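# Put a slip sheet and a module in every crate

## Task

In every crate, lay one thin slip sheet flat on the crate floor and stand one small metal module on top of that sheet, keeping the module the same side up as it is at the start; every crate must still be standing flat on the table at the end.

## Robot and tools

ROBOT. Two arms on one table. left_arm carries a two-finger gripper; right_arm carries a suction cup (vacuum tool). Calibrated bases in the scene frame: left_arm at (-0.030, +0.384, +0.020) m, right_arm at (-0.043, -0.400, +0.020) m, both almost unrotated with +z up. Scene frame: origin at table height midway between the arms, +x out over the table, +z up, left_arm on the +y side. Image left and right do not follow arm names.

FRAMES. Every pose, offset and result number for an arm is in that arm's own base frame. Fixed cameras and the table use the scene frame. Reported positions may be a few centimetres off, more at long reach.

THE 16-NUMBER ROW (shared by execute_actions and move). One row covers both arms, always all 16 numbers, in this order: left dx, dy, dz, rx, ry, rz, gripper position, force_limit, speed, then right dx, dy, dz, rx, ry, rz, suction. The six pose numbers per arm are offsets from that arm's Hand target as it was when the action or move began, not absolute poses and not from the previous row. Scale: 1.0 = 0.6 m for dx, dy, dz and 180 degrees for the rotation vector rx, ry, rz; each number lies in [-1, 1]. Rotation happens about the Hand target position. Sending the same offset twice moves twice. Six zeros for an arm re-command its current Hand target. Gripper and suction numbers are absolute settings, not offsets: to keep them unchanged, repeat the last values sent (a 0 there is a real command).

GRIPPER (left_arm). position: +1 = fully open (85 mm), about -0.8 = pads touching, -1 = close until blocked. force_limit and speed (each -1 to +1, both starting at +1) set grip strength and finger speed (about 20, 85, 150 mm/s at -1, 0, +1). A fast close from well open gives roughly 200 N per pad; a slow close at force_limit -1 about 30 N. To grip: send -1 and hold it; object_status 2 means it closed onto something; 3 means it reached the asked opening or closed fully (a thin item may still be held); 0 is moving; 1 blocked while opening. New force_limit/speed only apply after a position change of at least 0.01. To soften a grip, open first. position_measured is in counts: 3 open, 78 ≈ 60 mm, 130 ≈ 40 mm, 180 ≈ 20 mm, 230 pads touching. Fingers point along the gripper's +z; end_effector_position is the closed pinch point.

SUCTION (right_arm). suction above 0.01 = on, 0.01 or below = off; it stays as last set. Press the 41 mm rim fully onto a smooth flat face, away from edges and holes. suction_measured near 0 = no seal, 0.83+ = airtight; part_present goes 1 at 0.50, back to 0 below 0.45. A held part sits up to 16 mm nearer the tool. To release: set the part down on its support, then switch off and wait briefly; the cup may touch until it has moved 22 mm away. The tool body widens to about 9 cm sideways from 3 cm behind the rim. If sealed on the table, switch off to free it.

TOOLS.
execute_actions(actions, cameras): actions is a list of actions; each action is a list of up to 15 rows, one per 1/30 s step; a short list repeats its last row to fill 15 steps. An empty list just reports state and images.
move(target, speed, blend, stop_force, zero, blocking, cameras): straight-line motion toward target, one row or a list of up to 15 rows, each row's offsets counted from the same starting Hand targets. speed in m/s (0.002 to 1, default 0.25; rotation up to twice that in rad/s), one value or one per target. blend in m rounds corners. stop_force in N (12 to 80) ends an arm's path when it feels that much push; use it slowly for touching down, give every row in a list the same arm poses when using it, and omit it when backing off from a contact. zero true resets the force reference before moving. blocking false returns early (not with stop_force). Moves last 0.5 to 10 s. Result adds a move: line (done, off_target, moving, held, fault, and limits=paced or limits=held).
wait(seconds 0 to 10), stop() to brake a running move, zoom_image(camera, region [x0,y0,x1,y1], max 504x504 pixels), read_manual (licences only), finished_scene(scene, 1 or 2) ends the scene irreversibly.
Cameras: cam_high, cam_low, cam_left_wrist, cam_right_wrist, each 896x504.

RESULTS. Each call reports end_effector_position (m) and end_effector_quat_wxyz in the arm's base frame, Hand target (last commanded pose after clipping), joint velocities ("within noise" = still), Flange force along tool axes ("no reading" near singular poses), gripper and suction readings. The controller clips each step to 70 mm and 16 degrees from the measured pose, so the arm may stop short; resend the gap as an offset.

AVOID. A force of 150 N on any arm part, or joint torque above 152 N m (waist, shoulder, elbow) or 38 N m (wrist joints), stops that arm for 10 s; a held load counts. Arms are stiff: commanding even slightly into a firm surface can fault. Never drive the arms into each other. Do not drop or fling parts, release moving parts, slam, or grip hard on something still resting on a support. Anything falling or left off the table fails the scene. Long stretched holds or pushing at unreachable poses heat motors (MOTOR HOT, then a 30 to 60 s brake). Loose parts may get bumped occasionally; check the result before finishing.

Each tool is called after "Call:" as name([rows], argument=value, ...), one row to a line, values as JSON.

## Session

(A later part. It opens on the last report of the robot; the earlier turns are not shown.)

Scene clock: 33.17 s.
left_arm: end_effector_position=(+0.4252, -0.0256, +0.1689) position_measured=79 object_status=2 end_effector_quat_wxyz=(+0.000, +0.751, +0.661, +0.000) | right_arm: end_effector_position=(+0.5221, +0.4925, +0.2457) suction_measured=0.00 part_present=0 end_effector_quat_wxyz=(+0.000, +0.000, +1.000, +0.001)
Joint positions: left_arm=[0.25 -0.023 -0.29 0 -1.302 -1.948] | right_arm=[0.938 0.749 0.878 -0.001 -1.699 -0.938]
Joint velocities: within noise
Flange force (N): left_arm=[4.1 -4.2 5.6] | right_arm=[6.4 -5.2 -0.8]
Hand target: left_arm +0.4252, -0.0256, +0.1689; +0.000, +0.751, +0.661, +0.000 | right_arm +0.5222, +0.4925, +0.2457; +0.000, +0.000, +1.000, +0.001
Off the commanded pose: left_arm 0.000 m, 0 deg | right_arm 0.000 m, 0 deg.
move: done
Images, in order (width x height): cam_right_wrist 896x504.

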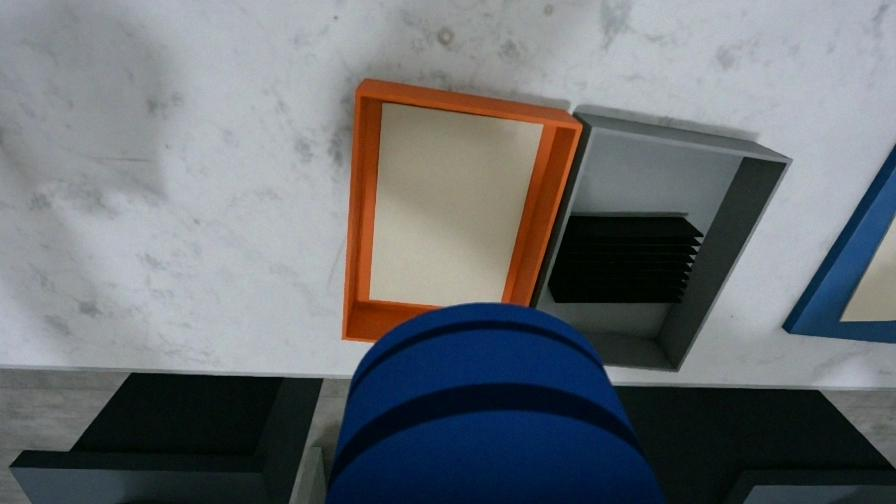

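Call:
move([
  [-0.0353,-0.2,0,0,0,0.0156,-1,-0.7,-0.8, -0.0127,-0.5,0.0043,0,0,0,0],
  [-0.0353,-0.4607,-0.05,0,0,0.0156,-1,-0.7,-0.8, -0.0127,-0.6442,0.0043,0,0,0,0],
  [-0.0353,-0.4607,-0.198,0,0,0.0156,-1,-0.7,-0.8, -0.0127,-0.6442,0.0043,0,0,0,0],
], cameras=["cam_right_wrist","cam_left_wrist"], blend=0.02)

Call:
zoom_image(camera="cam_right_wrist", region=[280, 40, 680, 360])

Scene clock: 36.43 s.
left_arm: end_effector_position=(+0.4041, -0.3020, +0.0501) position_measured=79 object_status=2 end_effector_quat_wxyz=(+0.000, +0.734, +0.679, +0.000) | right_arm: end_effector_position=(+0.5145, +0.1060, +0.2483) suction_measured=0.00 part_present=0 end_effector_quat_wxyz=(+0.000, +0.000, +1.000, +0.001)
Joint positions: left_arm=[-0.382 0.285 -0.241 -0.001 -1.044 -1.267] | right_arm=[0.453 0.199 0.098 -0.001 -1.469 -0.452]
Joint velocities: within noise
Flange force (N): left_arm=[4.5 -0.5 5.1] | right_arm=[4.0 0.6 -2.3]
Hand target: left_arm +0.4041, -0.3020, +0.0501; +0.000, +0.734, +0.679, +0.000 | right_arm +0.5145, +0.1060, +0.2483; +0.000, +0.000, +1.000, +0.001
Off the commanded pose: left_arm 0.000 m, 0 deg | right_arm 0.000 m, 0 deg.
move: done
Images, in order (width x height): cam_left_wrist 896x504, cam_right_wrist 896x504.

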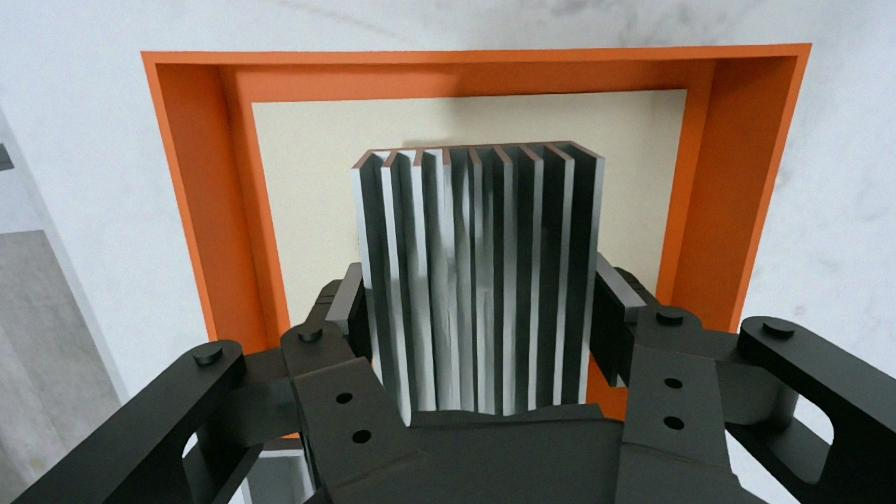

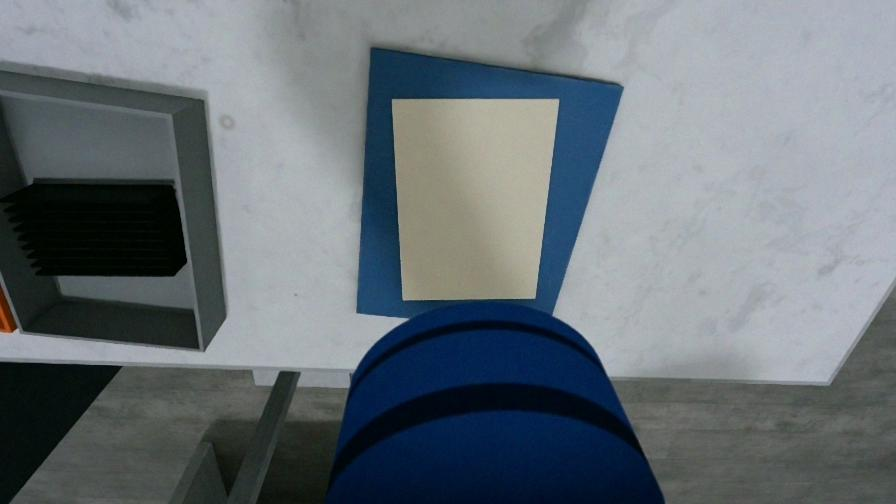

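Scaled by 1.260 from the camera's 896x504 image, which has a finer 1280x720 frame.

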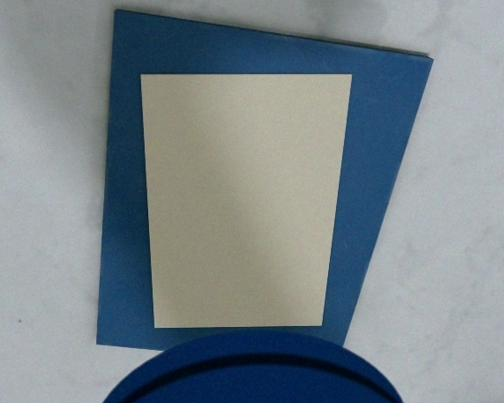

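Call:
move(target=[0,0.010,-0.056,0,0,-0.003,-1,-0.7,-0.8, 0,0,0,0,0,0,0], cameras=["cam_left_wrist"], speed=0.1)

Call:
move(target=[0,0,-0.025,0,0,0,-1,-0.7,-0.8, 0,0,0,0,0,0,0], cameras=["cam_left_wrist"], speed=0.015, stop_force=12)

Call:
move(target=[0,0,0.001,0,0,0,-1,-0.7,-0.8, 0,0,0,0,0,0,0], cameras=[], speed=0.02)

Scene clock: 37.97 s.
left_arm: end_effector_position=(+0.4041, -0.2960, +0.0165) position_measured=79 object_status=2 end_effector_quat_wxyz=(+0.000, +0.737, +0.676, +0.000) | right_arm: end_effector_position=(+0.5145, +0.1060, +0.2483) suction_measured=0.00 part_present=0 end_effector_quat_wxyz=(+0.000, +0.000, +1.000, +0.001)
Joint positions: left_arm=[-0.37 0.323 -0.283 -0.001 -0.964 -1.288] | right_arm=[0.453 0.199 0.098 -0.001 -1.469 -0.452]
Joint velocities: within noise
Flange force (N): left_arm=[4.7 -0.4 5.1] | right_arm=[3.7 0.2 -2.3]
Hand target: left_arm +0.4041, -0.2960, +0.0165; +0.000, +0.737, +0.676, +0.000 | right_arm +0.5145, +0.1060, +0.2483; +0.000, +0.000, +1.000, +0.001
Off the commanded pose: left_arm 0.000 m, 0 deg | right_arm 0.000 m, 0 deg.
move: done
Images, in order (width x height): cam_left_wrist 896x504.

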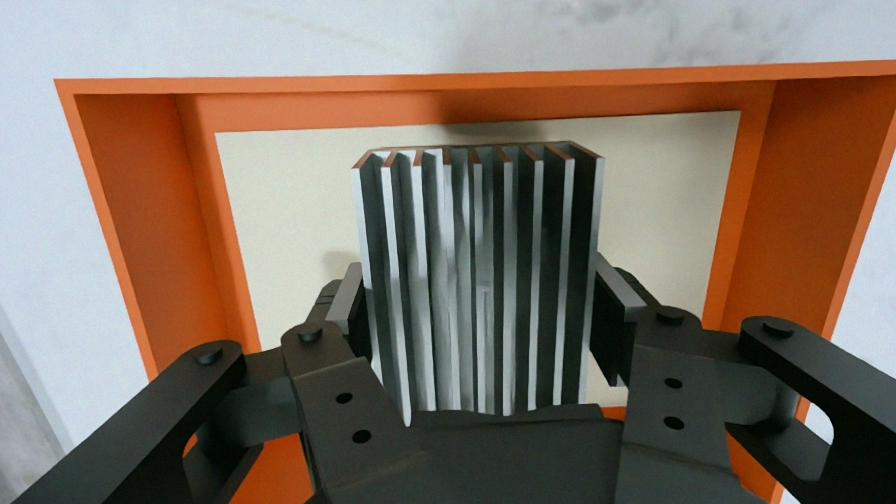

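Scene clock: 39.07 s.
left_arm: end_effector_position=(+0.4042, -0.2961, +0.0085) position_measured=79 object_status=2 end_effector_quat_wxyz=(+0.000, +0.737, +0.676, +0.000) | right_arm: end_effector_position=(+0.5145, +0.1060, +0.2483) suction_measured=0.00 part_present=0 end_effector_quat_wxyz=(+0.000, +0.000, +1.000, +0.001)
Joint positions: left_arm=[-0.37 0.335 -0.29 0 -0.946 -1.288] | right_arm=[0.453 0.199 0.098 -0.001 -1.469 -0.452]
Joint velocities: within noise
Flange force (N): left_arm=[8.2 -3.7 -31.1] | right_arm=[3.9 1.0 -2.4]
Hand target: left_arm +0.4042, -0.2961, +0.0085; +0.000, +0.737, +0.676, +0.000 (not the last commanded pose) | right_arm +0.5145, +0.1060, +0.2483; +0.000, +0.000, +1.000, +0.001
Off the commanded pose: left_arm 0.007 m, 0 deg | right_arm 0.000 m, 0 deg.
move: contact (left_arm)
Images, in order (width x height): cam_left_wrist 896x504.

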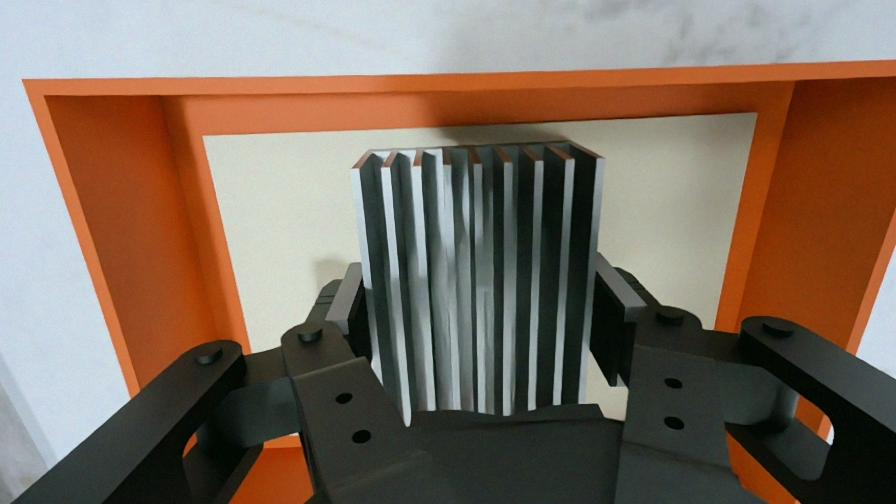

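Scene clock: 39.77 s.
left_arm: end_effector_position=(+0.4041, -0.2960, +0.0091) position_measured=79 object_status=2 end_effector_quat_wxyz=(+0.000, +0.737, +0.676, +0.000) | right_arm: end_effector_position=(+0.5145, +0.1060, +0.2483) suction_measured=0.00 part_present=0 end_effector_quat_wxyz=(+0.000, +0.000, +1.000, +0.001)
Joint positions: left_arm=[-0.37 0.334 -0.289 0 -0.947 -1.288] | right_arm=[0.453 0.199 0.098 -0.001 -1.469 -0.452]
Joint velocities: within noise
Flange force (N): left_arm=[5.0 -1.1 5.5] | right_arm=[3.9 0.4 -2.4]
Hand target: left_arm +0.4042, -0.2961, +0.0091; +0.000, +0.737, +0.676, +0.000 | right_arm +0.5145, +0.1060, +0.2483; +0.000, +0.000, +1.000, +0.001
Off the commanded pose: left_arm 0.000 m, 0 deg | right_arm 0.000 m, 0 deg.
move: done
No camera images: "cameras" was empty.

Call:
move(target=[0,0,-0.0005,0,0,0,1,-0.7,-0.5, 0,0,0,0,0,0,0], cameras=[], speed=0.02)

Call:
move([
  [0,0,0.12,0,0,0,1,-0.7,-0.5, 0,0,0,0,0,0,0],
  [0.01,-0.1,0.33,0,0,0,1,-0.7,-0.5, 0,0,0,0,0,0,0],
], cameras=["cam_left_wrist"], speed=0.2)

Call:
zoom_image(camera="cam_left_wrist", region=[250, 0, 650, 240])

Call:
zoom_image(camera="cam_left_wrist", region=[280, 150, 600, 400])

Scene clock: 40.97 s.
left_arm: end_effector_position=(+0.4042, -0.2961, +0.0088) position_measured=3 object_status=0 end_effector_quat_wxyz=(+0.000, +0.737, +0.676, +0.000) | right_arm: end_effector_position=(+0.5145, +0.1060, +0.2483) suction_measured=0.00 part_present=0 end_effector_quat_wxyz=(+0.000, +0.000, +1.000, +0.001)
Joint positions: left_arm=[-0.37 0.334 -0.289 0 -0.946 -1.288] | right_arm=[0.453 0.199 0.098 -0.001 -1.469 -0.452]
Joint velocities: within noise
Flange force (N): left_arm=[4.6 -0.4 2.7] | right_arm=[4.4 0.1 -2.0]
Hand target: left_arm +0.4042, -0.2961, +0.0088; +0.000, +0.737, +0.676, +0.000 | right_arm +0.5145, +0.1060, +0.2483; +0.000, +0.000, +1.000, +0.001
Off the commanded pose: left_arm 0.000 m, 0 deg | right_arm 0.000 m, 0 deg.
move: done
No camera images: "cameras" was empty.

Scene clock: 42.50 s.
left_arm: end_effector_position=(+0.4102, -0.3561, +0.2068) position_measured=3 object_status=3 end_effector_quat_wxyz=(+0.000, +0.737, +0.676, +0.000) | right_arm: end_effector_position=(+0.5145, +0.1060, +0.2483) suction_measured=0.00 part_present=0 end_effector_quat_wxyz=(+0.000, +0.000, +1.000, +0.001)
Joint positions: left_arm=[-0.473 0.251 0.104 0 -1.423 -1.185] | right_arm=[0.453 0.199 0.098 -0.001 -1.469 -0.452]
Joint velocities: within noise
Flange force (N): left_arm=[4.0 0.1 3.8] | right_arm=[3.6 -0.1 -2.3]
Hand target: left_arm +0.4102, -0.3561, +0.2068; +0.000, +0.737, +0.676, +0.000 | right_arm +0.5145, +0.1060, +0.2483; +0.000, +0.000, +1.000, +0.001
Off the commanded pose: left_arm 0.000 m, 0 deg | right_arm 0.000 m, 0 deg.
move: done
Images, in order (width x height): cam_left_wrist 896x504.

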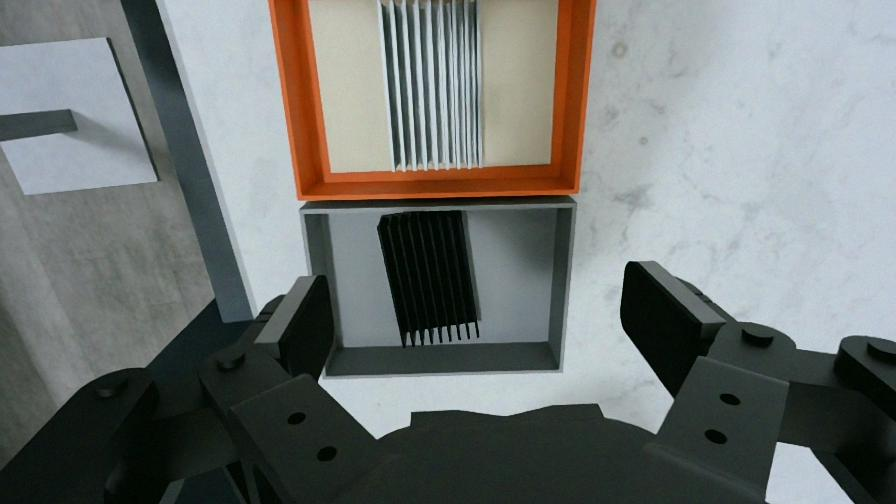

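Scaled by 1.260 from the camera's 896x504 image, which has a finer 1280x720 frame.

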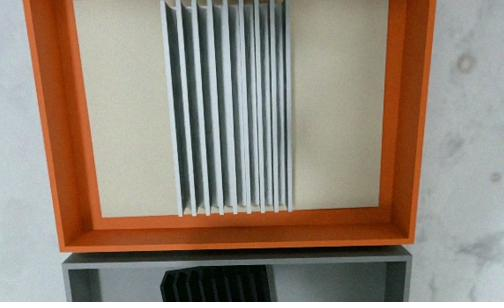

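Scaled by 1.575 from the camera's 896x504 image, which has a finer 1280x720 frame.

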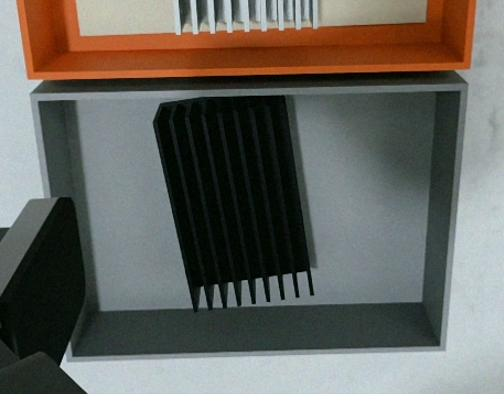

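Call:
move(target=[-0.045,-0.1182,-0.2447,0,0,0.0417,1,-0.7,-0.5, 0,0,0,0,0,0,0], cameras=["cam_left_wrist"], speed=0.2)

Scene clock: 49.90 s.
left_arm: end_effector_position=(+0.3831, -0.4270, +0.0600) position_measured=3 object_status=3 end_effector_quat_wxyz=(+0.000, +0.691, +0.722, +0.000) | right_arm: end_effector_position=(+0.5145, +0.1060, +0.2483) suction_measured=0.00 part_present=0 end_effector_quat_wxyz=(+0.000, +0.000, +1.000, +0.001)
Joint positions: left_arm=[-0.611 0.429 -0.017 -0.001 -1.124 -0.915] | right_arm=[0.453 0.199 0.098 -0.001 -1.469 -0.452]
Joint velocities: within noise
Flange force (N): left_arm=[4.3 0.8 5.6] | right_arm=[3.6 0.7 -2.6]
Hand target: left_arm +0.3832, -0.4270, +0.0600; +0.000, +0.691, +0.722, +0.000 | right_arm +0.5145, +0.1060, +0.2483; +0.000, +0.000, +1.000, +0.001
Off the commanded pose: left_arm 0.000 m, 0 deg | right_arm 0.000 m, 0 deg.
move: done
Images, in order (width x height): cam_left_wrist 896x504.

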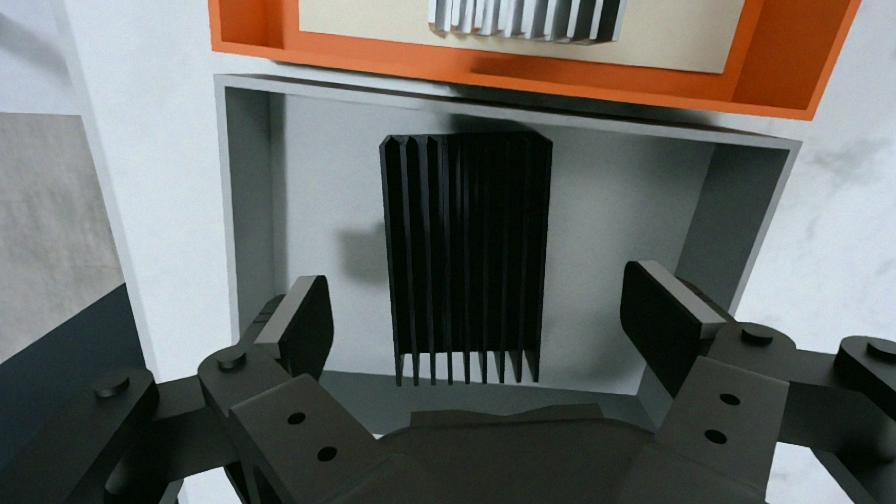

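Call:
move([
  [-0.0053,-0.007,-0.02,0,0,0,0.8,-0.7,-0.5, 0,0,0,0,0,0,0],
  [-0.0053,-0.007,-0.0885,0,0,0,0.8,-0.7,-0.5, 0,0,0,0,0,0,0],
], cameras=["cam_left_wrist"], speed=0.08, stop_force=20)

Call:
move(target=[0,0,0,0,0,0,-1,-0.7,-0.8, 0,0,0,0,0,0,0], cameras=["cam_left_wrist"])

Scene clock: 51.73 s.
left_arm: end_effector_position=(+0.3800, -0.4312, +0.0069) position_measured=28 object_status=3 end_effector_quat_wxyz=(+0.000, +0.691, +0.722, +0.000) | right_arm: end_effector_position=(+0.5145, +0.1060, +0.2483) suction_measured=0.00 part_present=0 end_effector_quat_wxyz=(+0.000, +0.000, +1.000, +0.001)
Joint positions: left_arm=[-0.621 0.494 -0.062 -0.001 -1.015 -0.906] | right_arm=[0.453 0.199 0.098 -0.001 -1.469 -0.452]
Joint velocities: within noise
Flange force (N): left_arm=[3.9 0.7 3.2] | right_arm=[3.9 0.6 -2.3]
Hand target: left_arm +0.3800, -0.4312, +0.0069; +0.000, +0.691, +0.722, +0.000 | right_arm +0.5145, +0.1060, +0.2483; +0.000, +0.000, +1.000, +0.001
Off the commanded pose: left_arm 0.000 m, 0 deg | right_arm 0.000 m, 0 deg.
move: done
Images, in order (width x height): cam_left_wrist 896x504.

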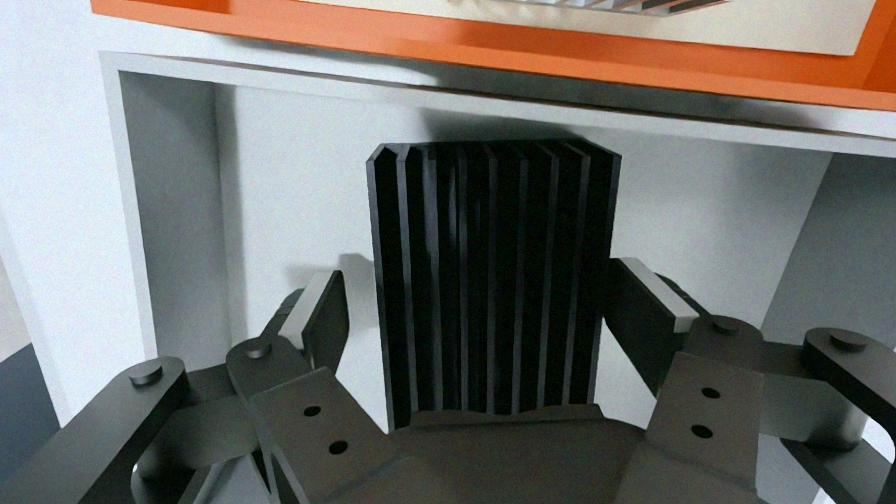

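Scene clock: 52.57 s.
left_arm: end_effector_position=(+0.3800, -0.4313, +0.0069) position_measured=79 object_status=0 end_effector_quat_wxyz=(+0.000, +0.691, +0.722, +0.000) | right_arm: end_effector_position=(+0.5145, +0.1060, +0.2483) suction_measured=0.00 part_present=0 end_effector_quat_wxyz=(+0.000, +0.000, +1.000, +0.001)
Joint positions: left_arm=[-0.621 0.494 -0.062 -0.001 -1.015 -0.906] | right_arm=[0.453 0.199 0.098 -0.001 -1.469 -0.452]
Joint velocities: within noise
Flange force (N): left_arm=[5.9 0.6 -9.8] | right_arm=[3.1 0.8 -2.6]
Hand target: left_arm +0.3800, -0.4312, +0.0069; +0.000, +0.691, +0.722, +0.000 | right_arm +0.5145, +0.1060, +0.2483; +0.000, +0.000, +1.000, +0.001
Off the commanded pose: left_arm 0.000 m, 0 deg | right_arm 0.000 m, 0 deg.
move: done
Images, in order (width x height): cam_left_wrist 896x504.

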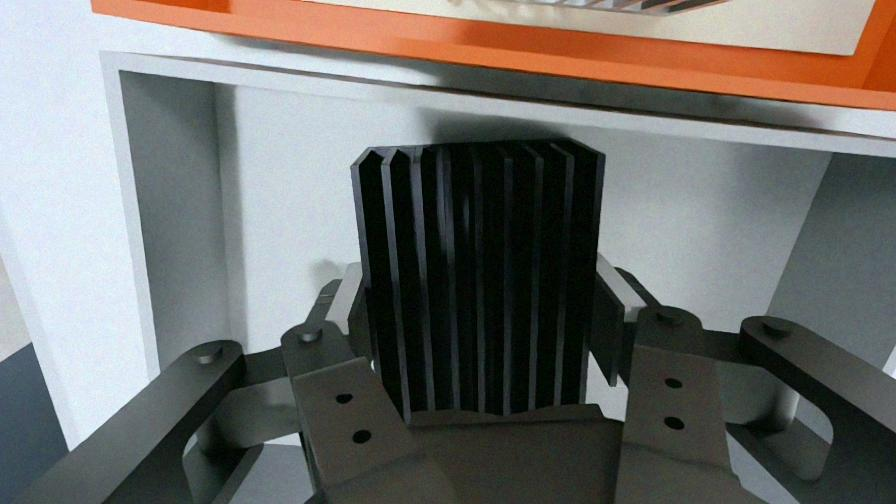

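Call:
move([
  [0,0,0.2,0,0,0,-1,-0.7,-0.8, -0.1538,-0.0302,-0.25,0,0,0,0],
  [0,0.6,0.27,0,0,0,-1,-0.7,-0.8, -0.1538,-0.0302,-0.4005,0,0,0,0],
], cameras=["cam_right_wrist"], blend=0.05)

Call:
move(target=[0,0,0,0,0,0,-1,-0.7,-0.8, 0,0,-0.06,0,0,0,1], cameras=[], speed=0.02, stop_force=12)

Call:
move([
  [0,0,0,0,0,0,-1,-0.7,-0.8, 0,0,0.16,0,0,0,1],
  [0,0,0,0,0,0,-1,-0.7,-0.8, -0.0237,0.4417,0.18,0,0,-0.0511,1],
  [0,0,0,0,0,0,-1,-0.7,-0.8, -0.0237,0.4417,0.072,0,0,-0.0511,1],
], cameras=["cam_low","cam_high"], speed=0.25, blend=0.02)

Call:
zoom_image(camera="cam_high", region=[415, 246, 495, 306])

Call:
zoom_image(camera="cam_low", region=[465, 160, 585, 230])

Scene clock: 56.20 s.
left_arm: end_effector_position=(+0.3800, -0.0712, +0.1689) position_measured=79 object_status=2 end_effector_quat_wxyz=(+0.000, +0.691, +0.722, +0.000) | right_arm: end_effector_position=(+0.4223, +0.0879, +0.0080) suction_measured=0.00 part_present=0 end_effector_quat_wxyz=(+0.000, +0.000, +1.000, +0.001)
Joint positions: left_arm=[0.158 -0.127 -0.387 0 -1.31 -1.685] | right_arm=[0.511 0.214 -0.503 -0.001 -0.853 -0.51]
Joint velocities: within noise
Flange force (N): left_arm=[5.1 -3.5 5.2] | right_arm=[3.1 0.3 -4.3]
Hand target: left_arm +0.3800, -0.0712, +0.1689; +0.000, +0.691, +0.722, +0.000 | right_arm +0.4223, +0.0879, +0.0080; +0.000, +0.000, +1.000, +0.001
Off the commanded pose: left_arm 0.000 m, 0 deg | right_arm 0.000 m, 0 deg.
move: done
Images, in order (width x height): cam_right_wrist 896x504.

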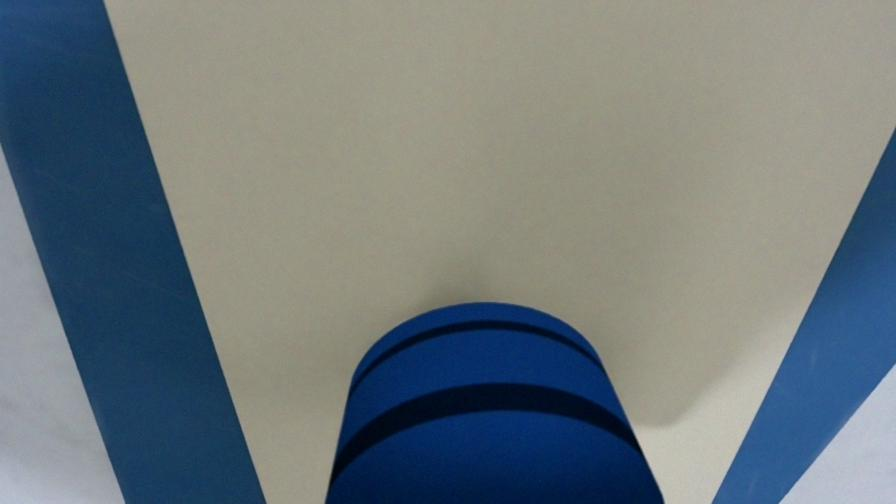

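Scene clock: 58.43 s.
left_arm: end_effector_position=(+0.3800, -0.0712, +0.1689) position_measured=79 object_status=2 end_effector_quat_wxyz=(+0.000, +0.691, +0.722, +0.000) | right_arm: end_effector_position=(+0.4223, +0.0879, -0.0251) suction_measured=0.94 part_present=1 end_effector_quat_wxyz=(+0.000, +0.000, +1.000, +0.001)
Joint positions: left_arm=[0.158 -0.127 -0.387 0 -1.31 -1.685] | right_arm=[0.511 0.278 -0.525 -0.002 -0.767 -0.509]
Joint velocities: within noise
Flange force (N): left_arm=[5.8 -3.3 5.1] | right_arm=[10.7 -1.2 -44.3]
Hand target: left_arm +0.3800, -0.0712, +0.1689; +0.000, +0.691, +0.722, +0.000 | right_arm +0.4223, +0.0879, -0.0251; +0.000, +0.000, +1.000, +0.001 (not the last commanded pose)
Off the commanded pose: left_arm 0.000 m, 0 deg | right_arm 0.003 m, 0 deg.
move: contact (right_arm)
No camera images: "cameras" was empty.

Scene clock: 60.53 s.
left_arm: end_effector_position=(+0.3800, -0.0712, +0.1689) position_measured=79 object_status=2 end_effector_quat_wxyz=(+0.000, +0.691, +0.722, +0.000) | right_arm: end_effector_position=(+0.4081, +0.3529, +0.0181) suction_measured=0.94 part_present=1 end_effector_quat_wxyz=(+0.000, +0.080, +0.997, +0.001)
Joint positions: left_arm=[0.158 -0.127 -0.387 0 -1.31 -1.685] | right_arm=[0.956 0.427 -0.179 0 -0.963 -1.117]
Joint velocities: within noise
Flange force (N): left_arm=[5.6 -3.4 5.3] | right_arm=[2.9 -2.3 -4.0]
Hand target: left_arm +0.3800, -0.0712, +0.1689; +0.000, +0.691, +0.722, +0.000 | right_arm +0.4081, +0.3529, +0.0181; +0.000, +0.080, +0.997, +0.001
Off the commanded pose: left_arm 0.000 m, 0 deg | right_arm 0.000 m, 0 deg.
move: done
Images, in order (width x height): cam_high 896x504, cam_low 896x504.

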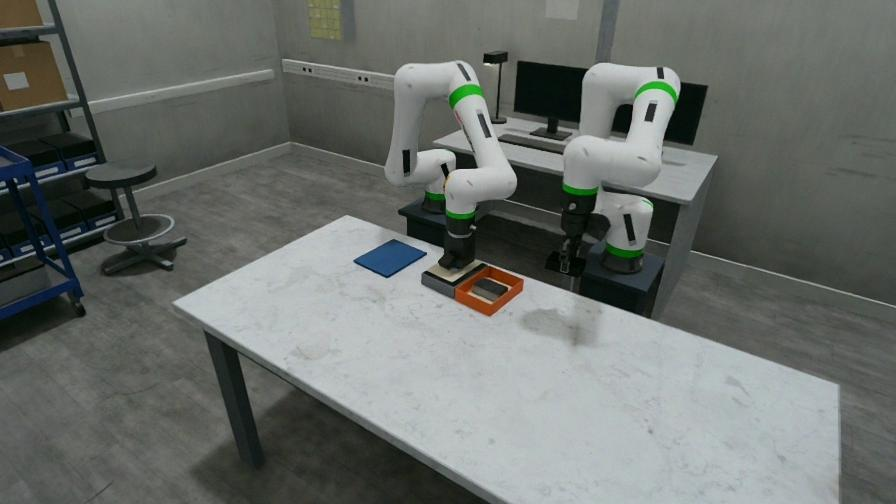

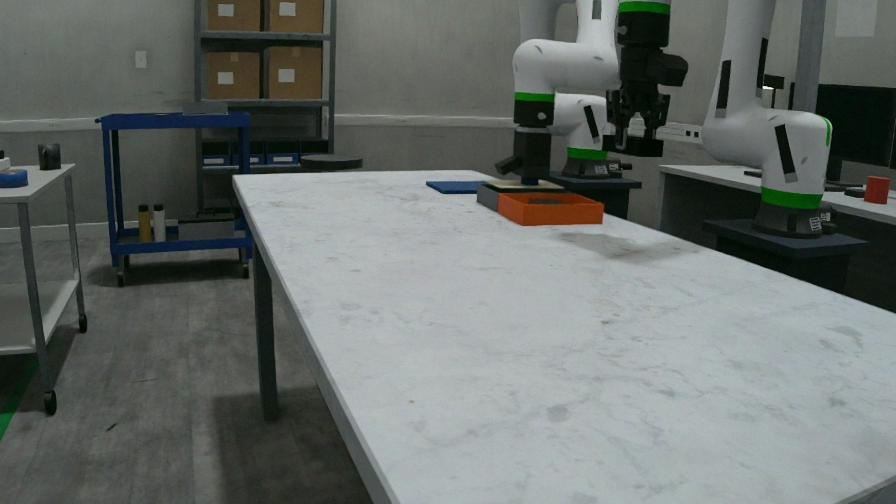

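Scaled by 6.300 from the camera's 896x504 image, which has a finer 1280x720 frame.

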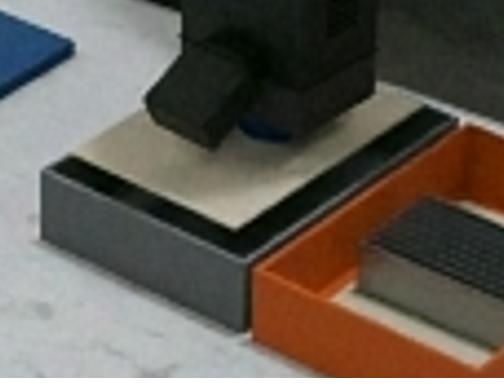

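Scaled by 4.200 from the camera's 896x504 image, which has a finer 1280x720 frame.

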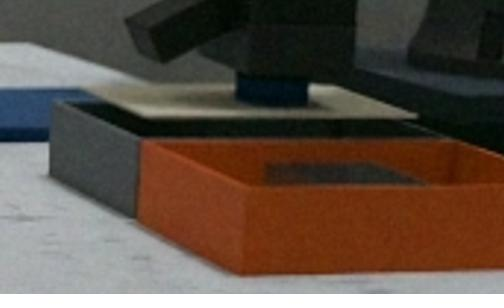

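Call:
zoom_image(camera="cam_high", region=[470, 250, 500, 275])

Call:
zoom_image(camera="cam_high", region=[415, 262, 465, 292])

Call:
zoom_image(camera="cam_low", region=[470, 175, 530, 205])

Call:
zoom_image(camera="cam_low", region=[530, 175, 590, 205])

Scaled by 16.800 from the camera's 896x504 image, which has a finer 1280x720 frame.

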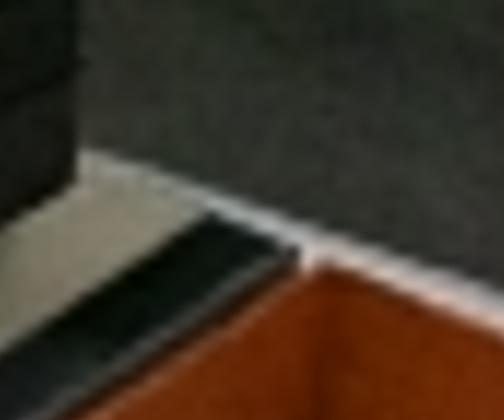

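Scaled by 10.080 from the camera's 896x504 image, which has a finer 1280x720 frame.

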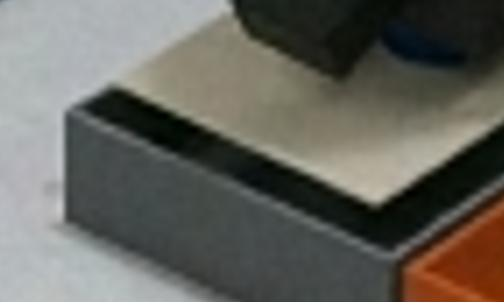

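Scaled by 8.400 from the camera's 896x504 image, which has a finer 1280x720 frame.

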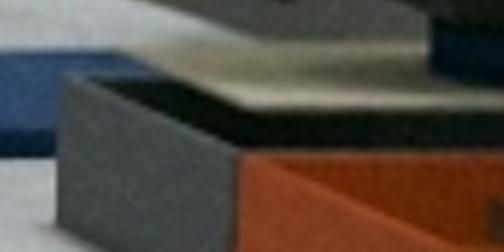

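Scaled by 8.400 from the camera's 896x504 image, which has a finer 1280x720 frame.

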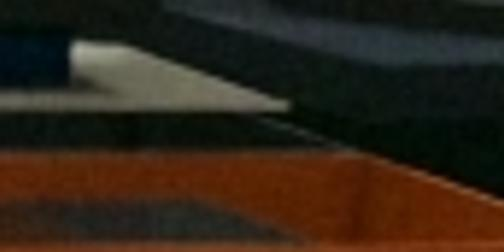

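Call:
move(target=[0,0,0,0,0,0,-1,-0.7,-0.8, 0,0,-0.032,0,0,0,1], cameras=["cam_high"], speed=0.06, stop_force=12)

Call:
zoom_image(camera="cam_high", region=[415, 246, 495, 306])

Scene clock: 62.67 s.
left_arm: end_effector_position=(+0.3800, -0.0712, +0.1689) position_measured=79 object_status=2 end_effector_quat_wxyz=(+0.000, +0.691, +0.722, +0.000) | right_arm: end_effector_position=(+0.4081, +0.3529, -0.0011) suction_measured=0.94 part_present=1 end_effector_quat_wxyz=(+0.000, +0.080, +0.997, +0.001)
Joint positions: left_arm=[0.158 -0.127 -0.387 0 -1.31 -1.685] | right_arm=[0.956 0.455 -0.192 0 -0.922 -1.117]
Joint velocities: within noise
Flange force (N): left_arm=[5.6 -3.8 5.2] | right_arm=[3.3 -1.7 -4.2]
Hand target: left_arm +0.3800, -0.0712, +0.1689; +0.000, +0.691, +0.722, +0.000 | right_arm +0.4081, +0.3529, -0.0011; +0.000, +0.080, +0.997, +0.001
Off the commanded pose: left_arm 0.000 m, 0 deg | right_arm 0.000 m, 0 deg.
move: done
Images, in order (width x height): cam_high 896x504.

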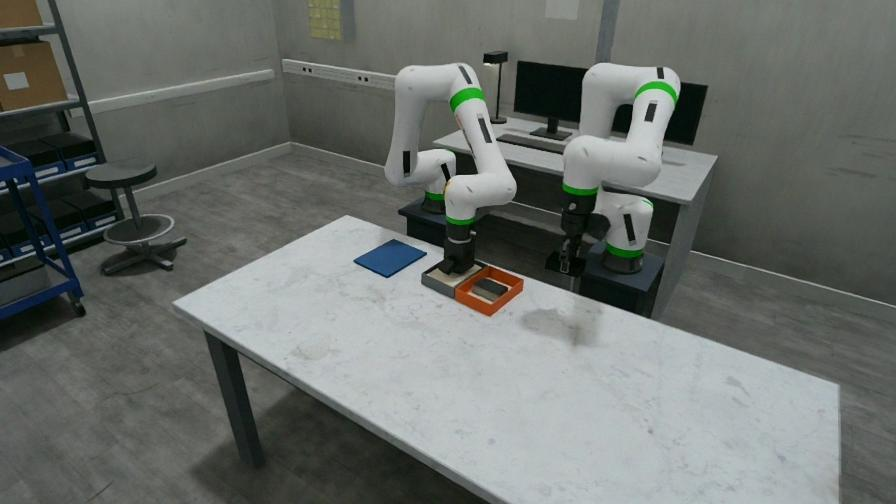

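Scaled by 6.300 from the camera's 896x504 image, which has a finer 1280x720 frame.

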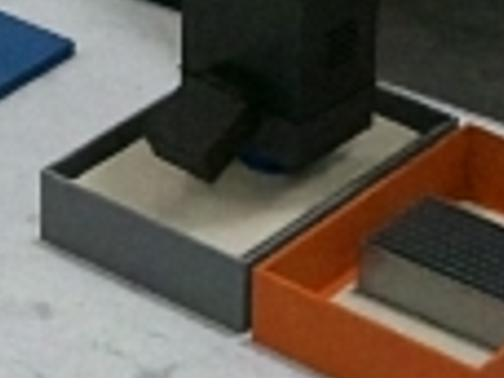

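Call:
move(target=[0,0,0,0,0,0,-1,-0.7,-0.8, 0,0,-0.06,0,0,0,1], cameras=[], speed=0.02, stop_force=12)

Call:
move(target=[0,0,0,0,0,0,-1,-0.7,-0.8, 0,0,0.002,0,0,0,0], cameras=[])

Call:
wait(seconds=0.3, cameras=[])

Call:
move([
  [0,0,0,0,0,0,-1,-0.7,-0.8, 0,0,0.18,0,0,0,0],
  [0.0167,-0.15,0,0,0,-0.03,-1,-0.7,-0.8, 0.05,-0.25,0.36,0,0,0.0511,0],
  [0.0167,-0.15,0,0,0,-0.049,-1,-0.7,-0.8, 0.05,-0.5,0.4,0,0,0.0511,0],
], cameras=["cam_high"], blend=0.03)

Call:
zoom_image(camera="cam_high", region=[400, 220, 540, 325])

Scene clock: 65.80 s.
left_arm: end_effector_position=(+0.3800, -0.0712, +0.1689) position_measured=79 object_status=2 end_effector_quat_wxyz=(+0.000, +0.691, +0.722, +0.000) | right_arm: end_effector_position=(+0.4082, +0.3531, -0.0319) suction_measured=0.94 part_present=1 end_effector_quat_wxyz=(+0.000, +0.080, +0.997, +0.001)
Joint positions: left_arm=[0.158 -0.127 -0.387 0 -1.31 -1.685] | right_arm=[0.956 0.503 -0.209 0 -0.857 -1.117]
Joint velocities: within noise
Flange force (N): left_arm=[5.8 -3.0 5.4] | right_arm=[3.9 -4.0 -35.8]
Hand target: left_arm +0.3800, -0.0712, +0.1689; +0.000, +0.691, +0.722, +0.000 | right_arm +0.4082, +0.3530, -0.0319; +0.000, +0.080, +0.997, +0.001 (not the last commanded pose)
Off the commanded pose: left_arm 0.000 m, 0 deg | right_arm 0.005 m, 0 deg.
move: contact (right_arm)
No camera images: "cameras" was empty.

Scene clock: 66.50 s.
left_arm: end_effector_position=(+0.3800, -0.0712, +0.1689) position_measured=79 object_status=2 end_effector_quat_wxyz=(+0.000, +0.691, +0.722, +0.000) | right_arm: end_effector_position=(+0.4082, +0.3530, -0.0307) suction_measured=0.00 part_present=0 end_effector_quat_wxyz=(+0.000, +0.080, +0.997, +0.001)
Joint positions: left_arm=[0.158 -0.127 -0.387 0 -1.31 -1.685] | right_arm=[0.956 0.501 -0.208 0 -0.859 -1.117]
Joint velocities: within noise
Flange force (N): left_arm=[5.7 -3.4 5.3] | right_arm=[3.9 -1.8 -27.9]
Hand target: left_arm +0.3800, -0.0712, +0.1689; +0.000, +0.691, +0.722, +0.000 | right_arm +0.4082, +0.3530, -0.0307; +0.000, +0.080, +0.997, +0.001
Off the commanded pose: left_arm 0.000 m, 0 deg | right_arm 0.000 m, 0 deg.
move: done
No camera images: "cameras" was empty.

Scene clock: 66.80 s.
left_arm: end_effector_position=(+0.3800, -0.0712, +0.1689) position_measured=79 object_status=2 end_effector_quat_wxyz=(+0.000, +0.691, +0.722, +0.000) | right_arm: end_effector_position=(+0.4082, +0.3530, -0.0307) suction_measured=0.00 part_present=0 end_effector_quat_wxyz=(+0.000, +0.080, +0.997, +0.001)
Joint positions: left_arm=[0.158 -0.127 -0.387 0 -1.31 -1.685] | right_arm=[0.956 0.501 -0.208 0 -0.859 -1.117]
Joint velocities: within noise
Flange force (N): left_arm=[5.6 -3.6 5.1] | right_arm=[3.8 -2.1 -27.8]
Hand target: left_arm +0.3800, -0.0712, +0.1689; +0.000, +0.691, +0.722, +0.000 | right_arm +0.4082, +0.3530, -0.0307; +0.000, +0.080, +0.997, +0.001
Off the commanded pose: left_arm 0.000 m, 0 deg | right_arm 0.000 m, 0 deg.
wait: 0.30 s; at rest by 0.17 s
No camera images: "cameras" was empty.

Scene clock: 69.00 s.
left_arm: end_effector_position=(+0.3900, -0.1612, +0.1689) position_measured=79 object_status=2 end_effector_quat_wxyz=(+0.000, +0.745, +0.667, +0.000) | right_arm: end_effector_position=(+0.4382, +0.0531, +0.2093) suction_measured=0.00 part_present=0 end_effector_quat_wxyz=(+0.000, +0.000, +1.000, +0.001)
Joint positions: left_arm=[-0.079 -0.033 -0.3 0 -1.303 -1.602] | right_arm=[0.419 0.003 -0.209 -0.001 -1.357 -0.418]
Joint velocities: within noise
Flange force (N): left_arm=[5.2 -2.4 5.4] | right_arm=[2.3 1.2 -2.7]
Hand target: left_arm +0.3900, -0.1612, +0.1689; +0.000, +0.745, +0.667, +0.000 | right_arm +0.4382, +0.0530, +0.2093; +0.000, +0.000, +1.000, +0.001
Off the commanded pose: left_arm 0.000 m, 0 deg | right_arm 0.000 m, 0 deg.
move: done
Images, in order (width x height): cam_high 896x504.

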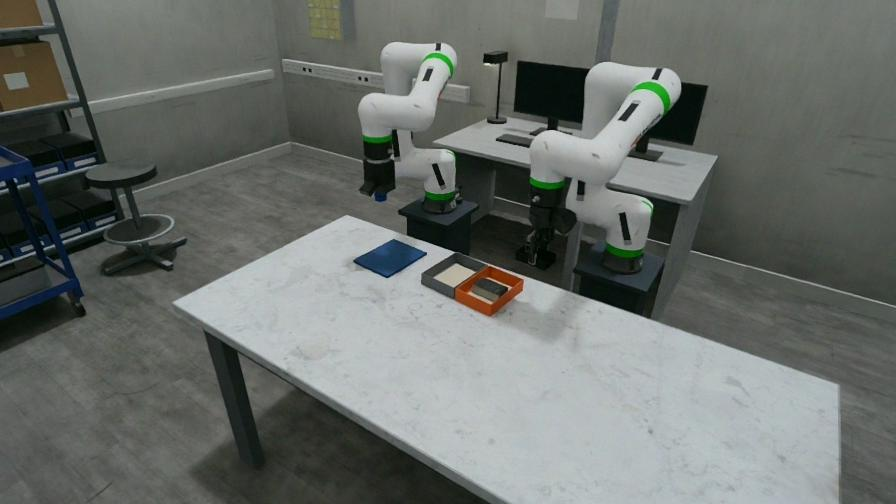

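Scaled by 3.600 from the camera's 896x504 image, which has a finer 1280x720 frame.

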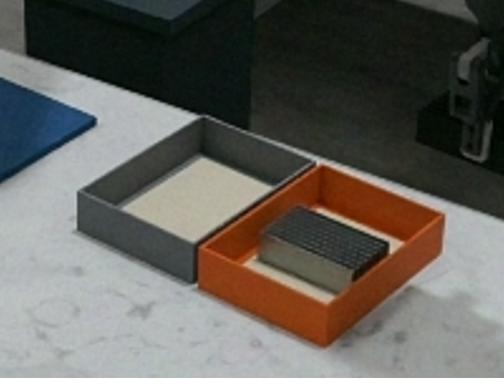

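Call:
move([
  [0,-0.4585,-0.04,0,0,0,-1,-0.7,-0.8, 0,0,0,0,0,0,0],
  [0,-0.4585,-0.198,0,0,0,-1,-0.7,-0.8, 0,0,0,0,0,0,0],
], cameras=["cam_left_wrist"], blend=0.02)

Scene clock: 71.03 s.
left_arm: end_effector_position=(+0.3900, -0.4363, +0.0502) position_measured=79 object_status=2 end_effector_quat_wxyz=(+0.000, +0.745, +0.667, +0.000) | right_arm: end_effector_position=(+0.4382, +0.0530, +0.2093) suction_measured=0.00 part_present=0 end_effector_quat_wxyz=(+0.000, +0.000, +1.000, +0.001)
Joint positions: left_arm=[-0.618 0.465 0.011 -0.001 -1.115 -1.063] | right_arm=[0.418 0.003 -0.209 -0.001 -1.357 -0.418]
Joint velocities: within noise
Flange force (N): left_arm=[4.2 0.2 5.1] | right_arm=[3.4 0.6 -2.4]
Hand target: left_arm +0.3900, -0.4363, +0.0501; +0.000, +0.745, +0.667, +0.000 | right_arm +0.4382, +0.0530, +0.2093; +0.000, +0.000, +1.000, +0.001
Off the commanded pose: left_arm 0.000 m, 0 deg | right_arm 0.000 m, 0 deg.
move: done
Images, in order (width x height): cam_left_wrist 896x504.

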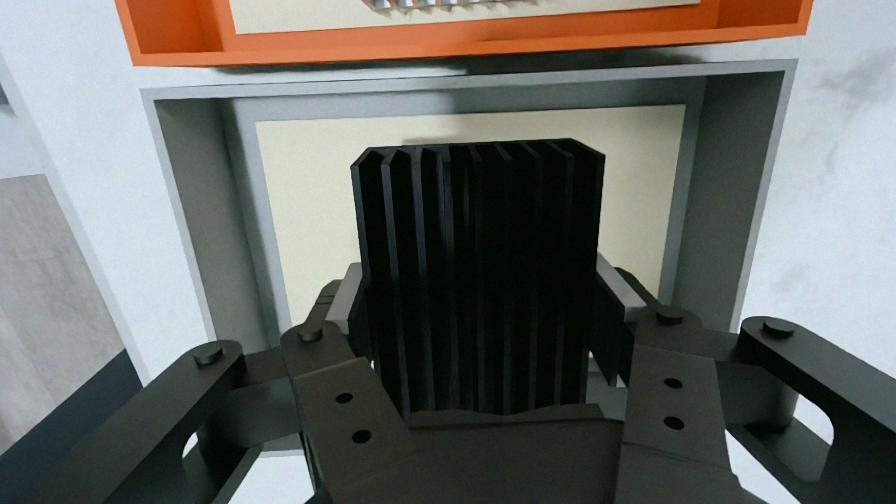

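Call:
move(target=[0,-0.001,-0.056,0,0,0,-1,-0.7,-0.8, 0,0,0,0,0,0,0], cameras=[], speed=0.1)

Call:
move(target=[0,0,-0.025,0,0,0,-1,-0.7,-0.8, 0,0,0,0,0,0,0], cameras=["cam_left_wrist"], speed=0.015, stop_force=12)

Call:
move(target=[0,0,0.0005,0,0,0,-1,-0.7,-0.8, 0,0,0,0,0,0,0], cameras=[], speed=0.02)

Scene clock: 72.13 s.
left_arm: end_effector_position=(+0.3900, -0.4369, +0.0165) position_measured=79 object_status=2 end_effector_quat_wxyz=(+0.000, +0.745, +0.667, +0.000) | right_arm: end_effector_position=(+0.4382, +0.0530, +0.2093) suction_measured=0.00 part_present=0 end_effector_quat_wxyz=(+0.000, +0.000, +1.000, +0.001)
Joint positions: left_arm=[-0.619 0.505 -0.018 -0.001 -1.047 -1.062] | right_arm=[0.418 0.003 -0.209 -0.001 -1.357 -0.418]
Joint velocities: within noise
Flange force (N): left_arm=[4.0 0.5 5.4] | right_arm=[3.0 1.0 -2.5]
Hand target: left_arm +0.3900, -0.4369, +0.0165; +0.000, +0.745, +0.667, +0.000 | right_arm +0.4382, +0.0530, +0.2093; +0.000, +0.000, +1.000, +0.001
Off the commanded pose: left_arm 0.000 m, 0 deg | right_arm 0.000 m, 0 deg.
move: done
No camera images: "cameras" was empty.

Scene clock: 73.23 s.
left_arm: end_effector_position=(+0.3901, -0.4370, +0.0087) position_measured=79 object_status=2 end_effector_quat_wxyz=(+0.001, +0.745, +0.667, +0.000) | right_arm: end_effector_position=(+0.4382, +0.0530, +0.2093) suction_measured=0.00 part_present=0 end_effector_quat_wxyz=(+0.000, +0.000, +1.000, +0.001)
Joint positions: left_arm=[-0.619 0.515 -0.024 -0.001 -1.03 -1.062] | right_arm=[0.418 0.003 -0.209 -0.001 -1.357 -0.418]
Joint velocities: within noise
Flange force (N): left_arm=[6.7 -2.2 -24.9] | right_arm=[2.8 0.8 -2.3]
Hand target: left_arm +0.3901, -0.4370, +0.0087; +0.001, +0.745, +0.667, +0.000 (not the last commanded pose) | right_arm +0.4382, +0.0530, +0.2093; +0.000, +0.000, +1.000, +0.001
Off the commanded pose: left_arm 0.007 m, 0 deg | right_arm 0.000 m, 0 deg.
move: contact (left_arm)
Images, in order (width x height): cam_left_wrist 896x504.

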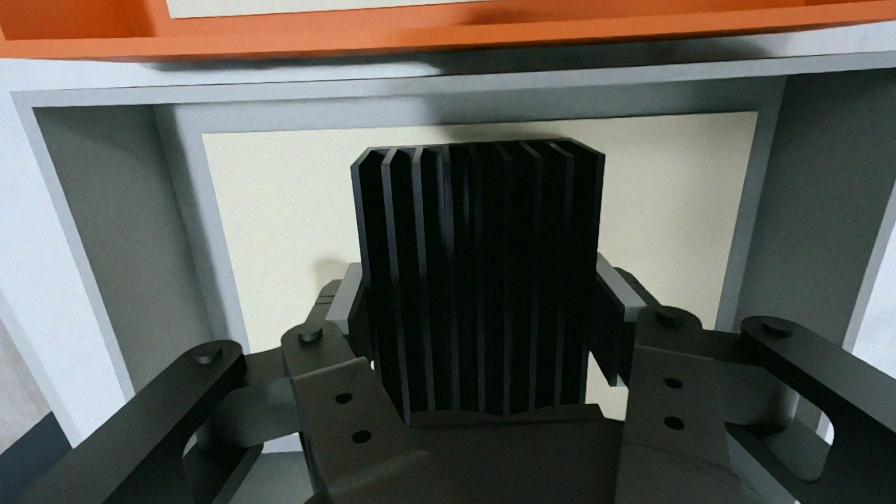

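Scene clock: 73.93 s.
left_arm: end_effector_position=(+0.3901, -0.4369, +0.0089) position_measured=79 object_status=2 end_effector_quat_wxyz=(+0.000, +0.745, +0.667, +0.000) | right_arm: end_effector_position=(+0.4382, +0.0530, +0.2093) suction_measured=0.00 part_present=0 end_effector_quat_wxyz=(+0.000, +0.000, +1.000, +0.001)
Joint positions: left_arm=[-0.619 0.514 -0.024 -0.001 -1.031 -1.062] | right_arm=[0.418 0.003 -0.209 -0.001 -1.357 -0.418]
Joint velocities: within noise
Flange force (N): left_arm=[1.3 2.6 -8.9] | right_arm=[3.1 1.1 -2.6]
Hand target: left_arm +0.3901, -0.4370, +0.0090; +0.001, +0.745, +0.667, +0.000 | right_arm +0.4382, +0.0530, +0.2093; +0.000, +0.000, +1.000, +0.001
Off the commanded pose: left_arm 0.000 m, 0 deg | right_arm 0.000 m, 0 deg.
move: done
No camera images: "cameras" was empty.


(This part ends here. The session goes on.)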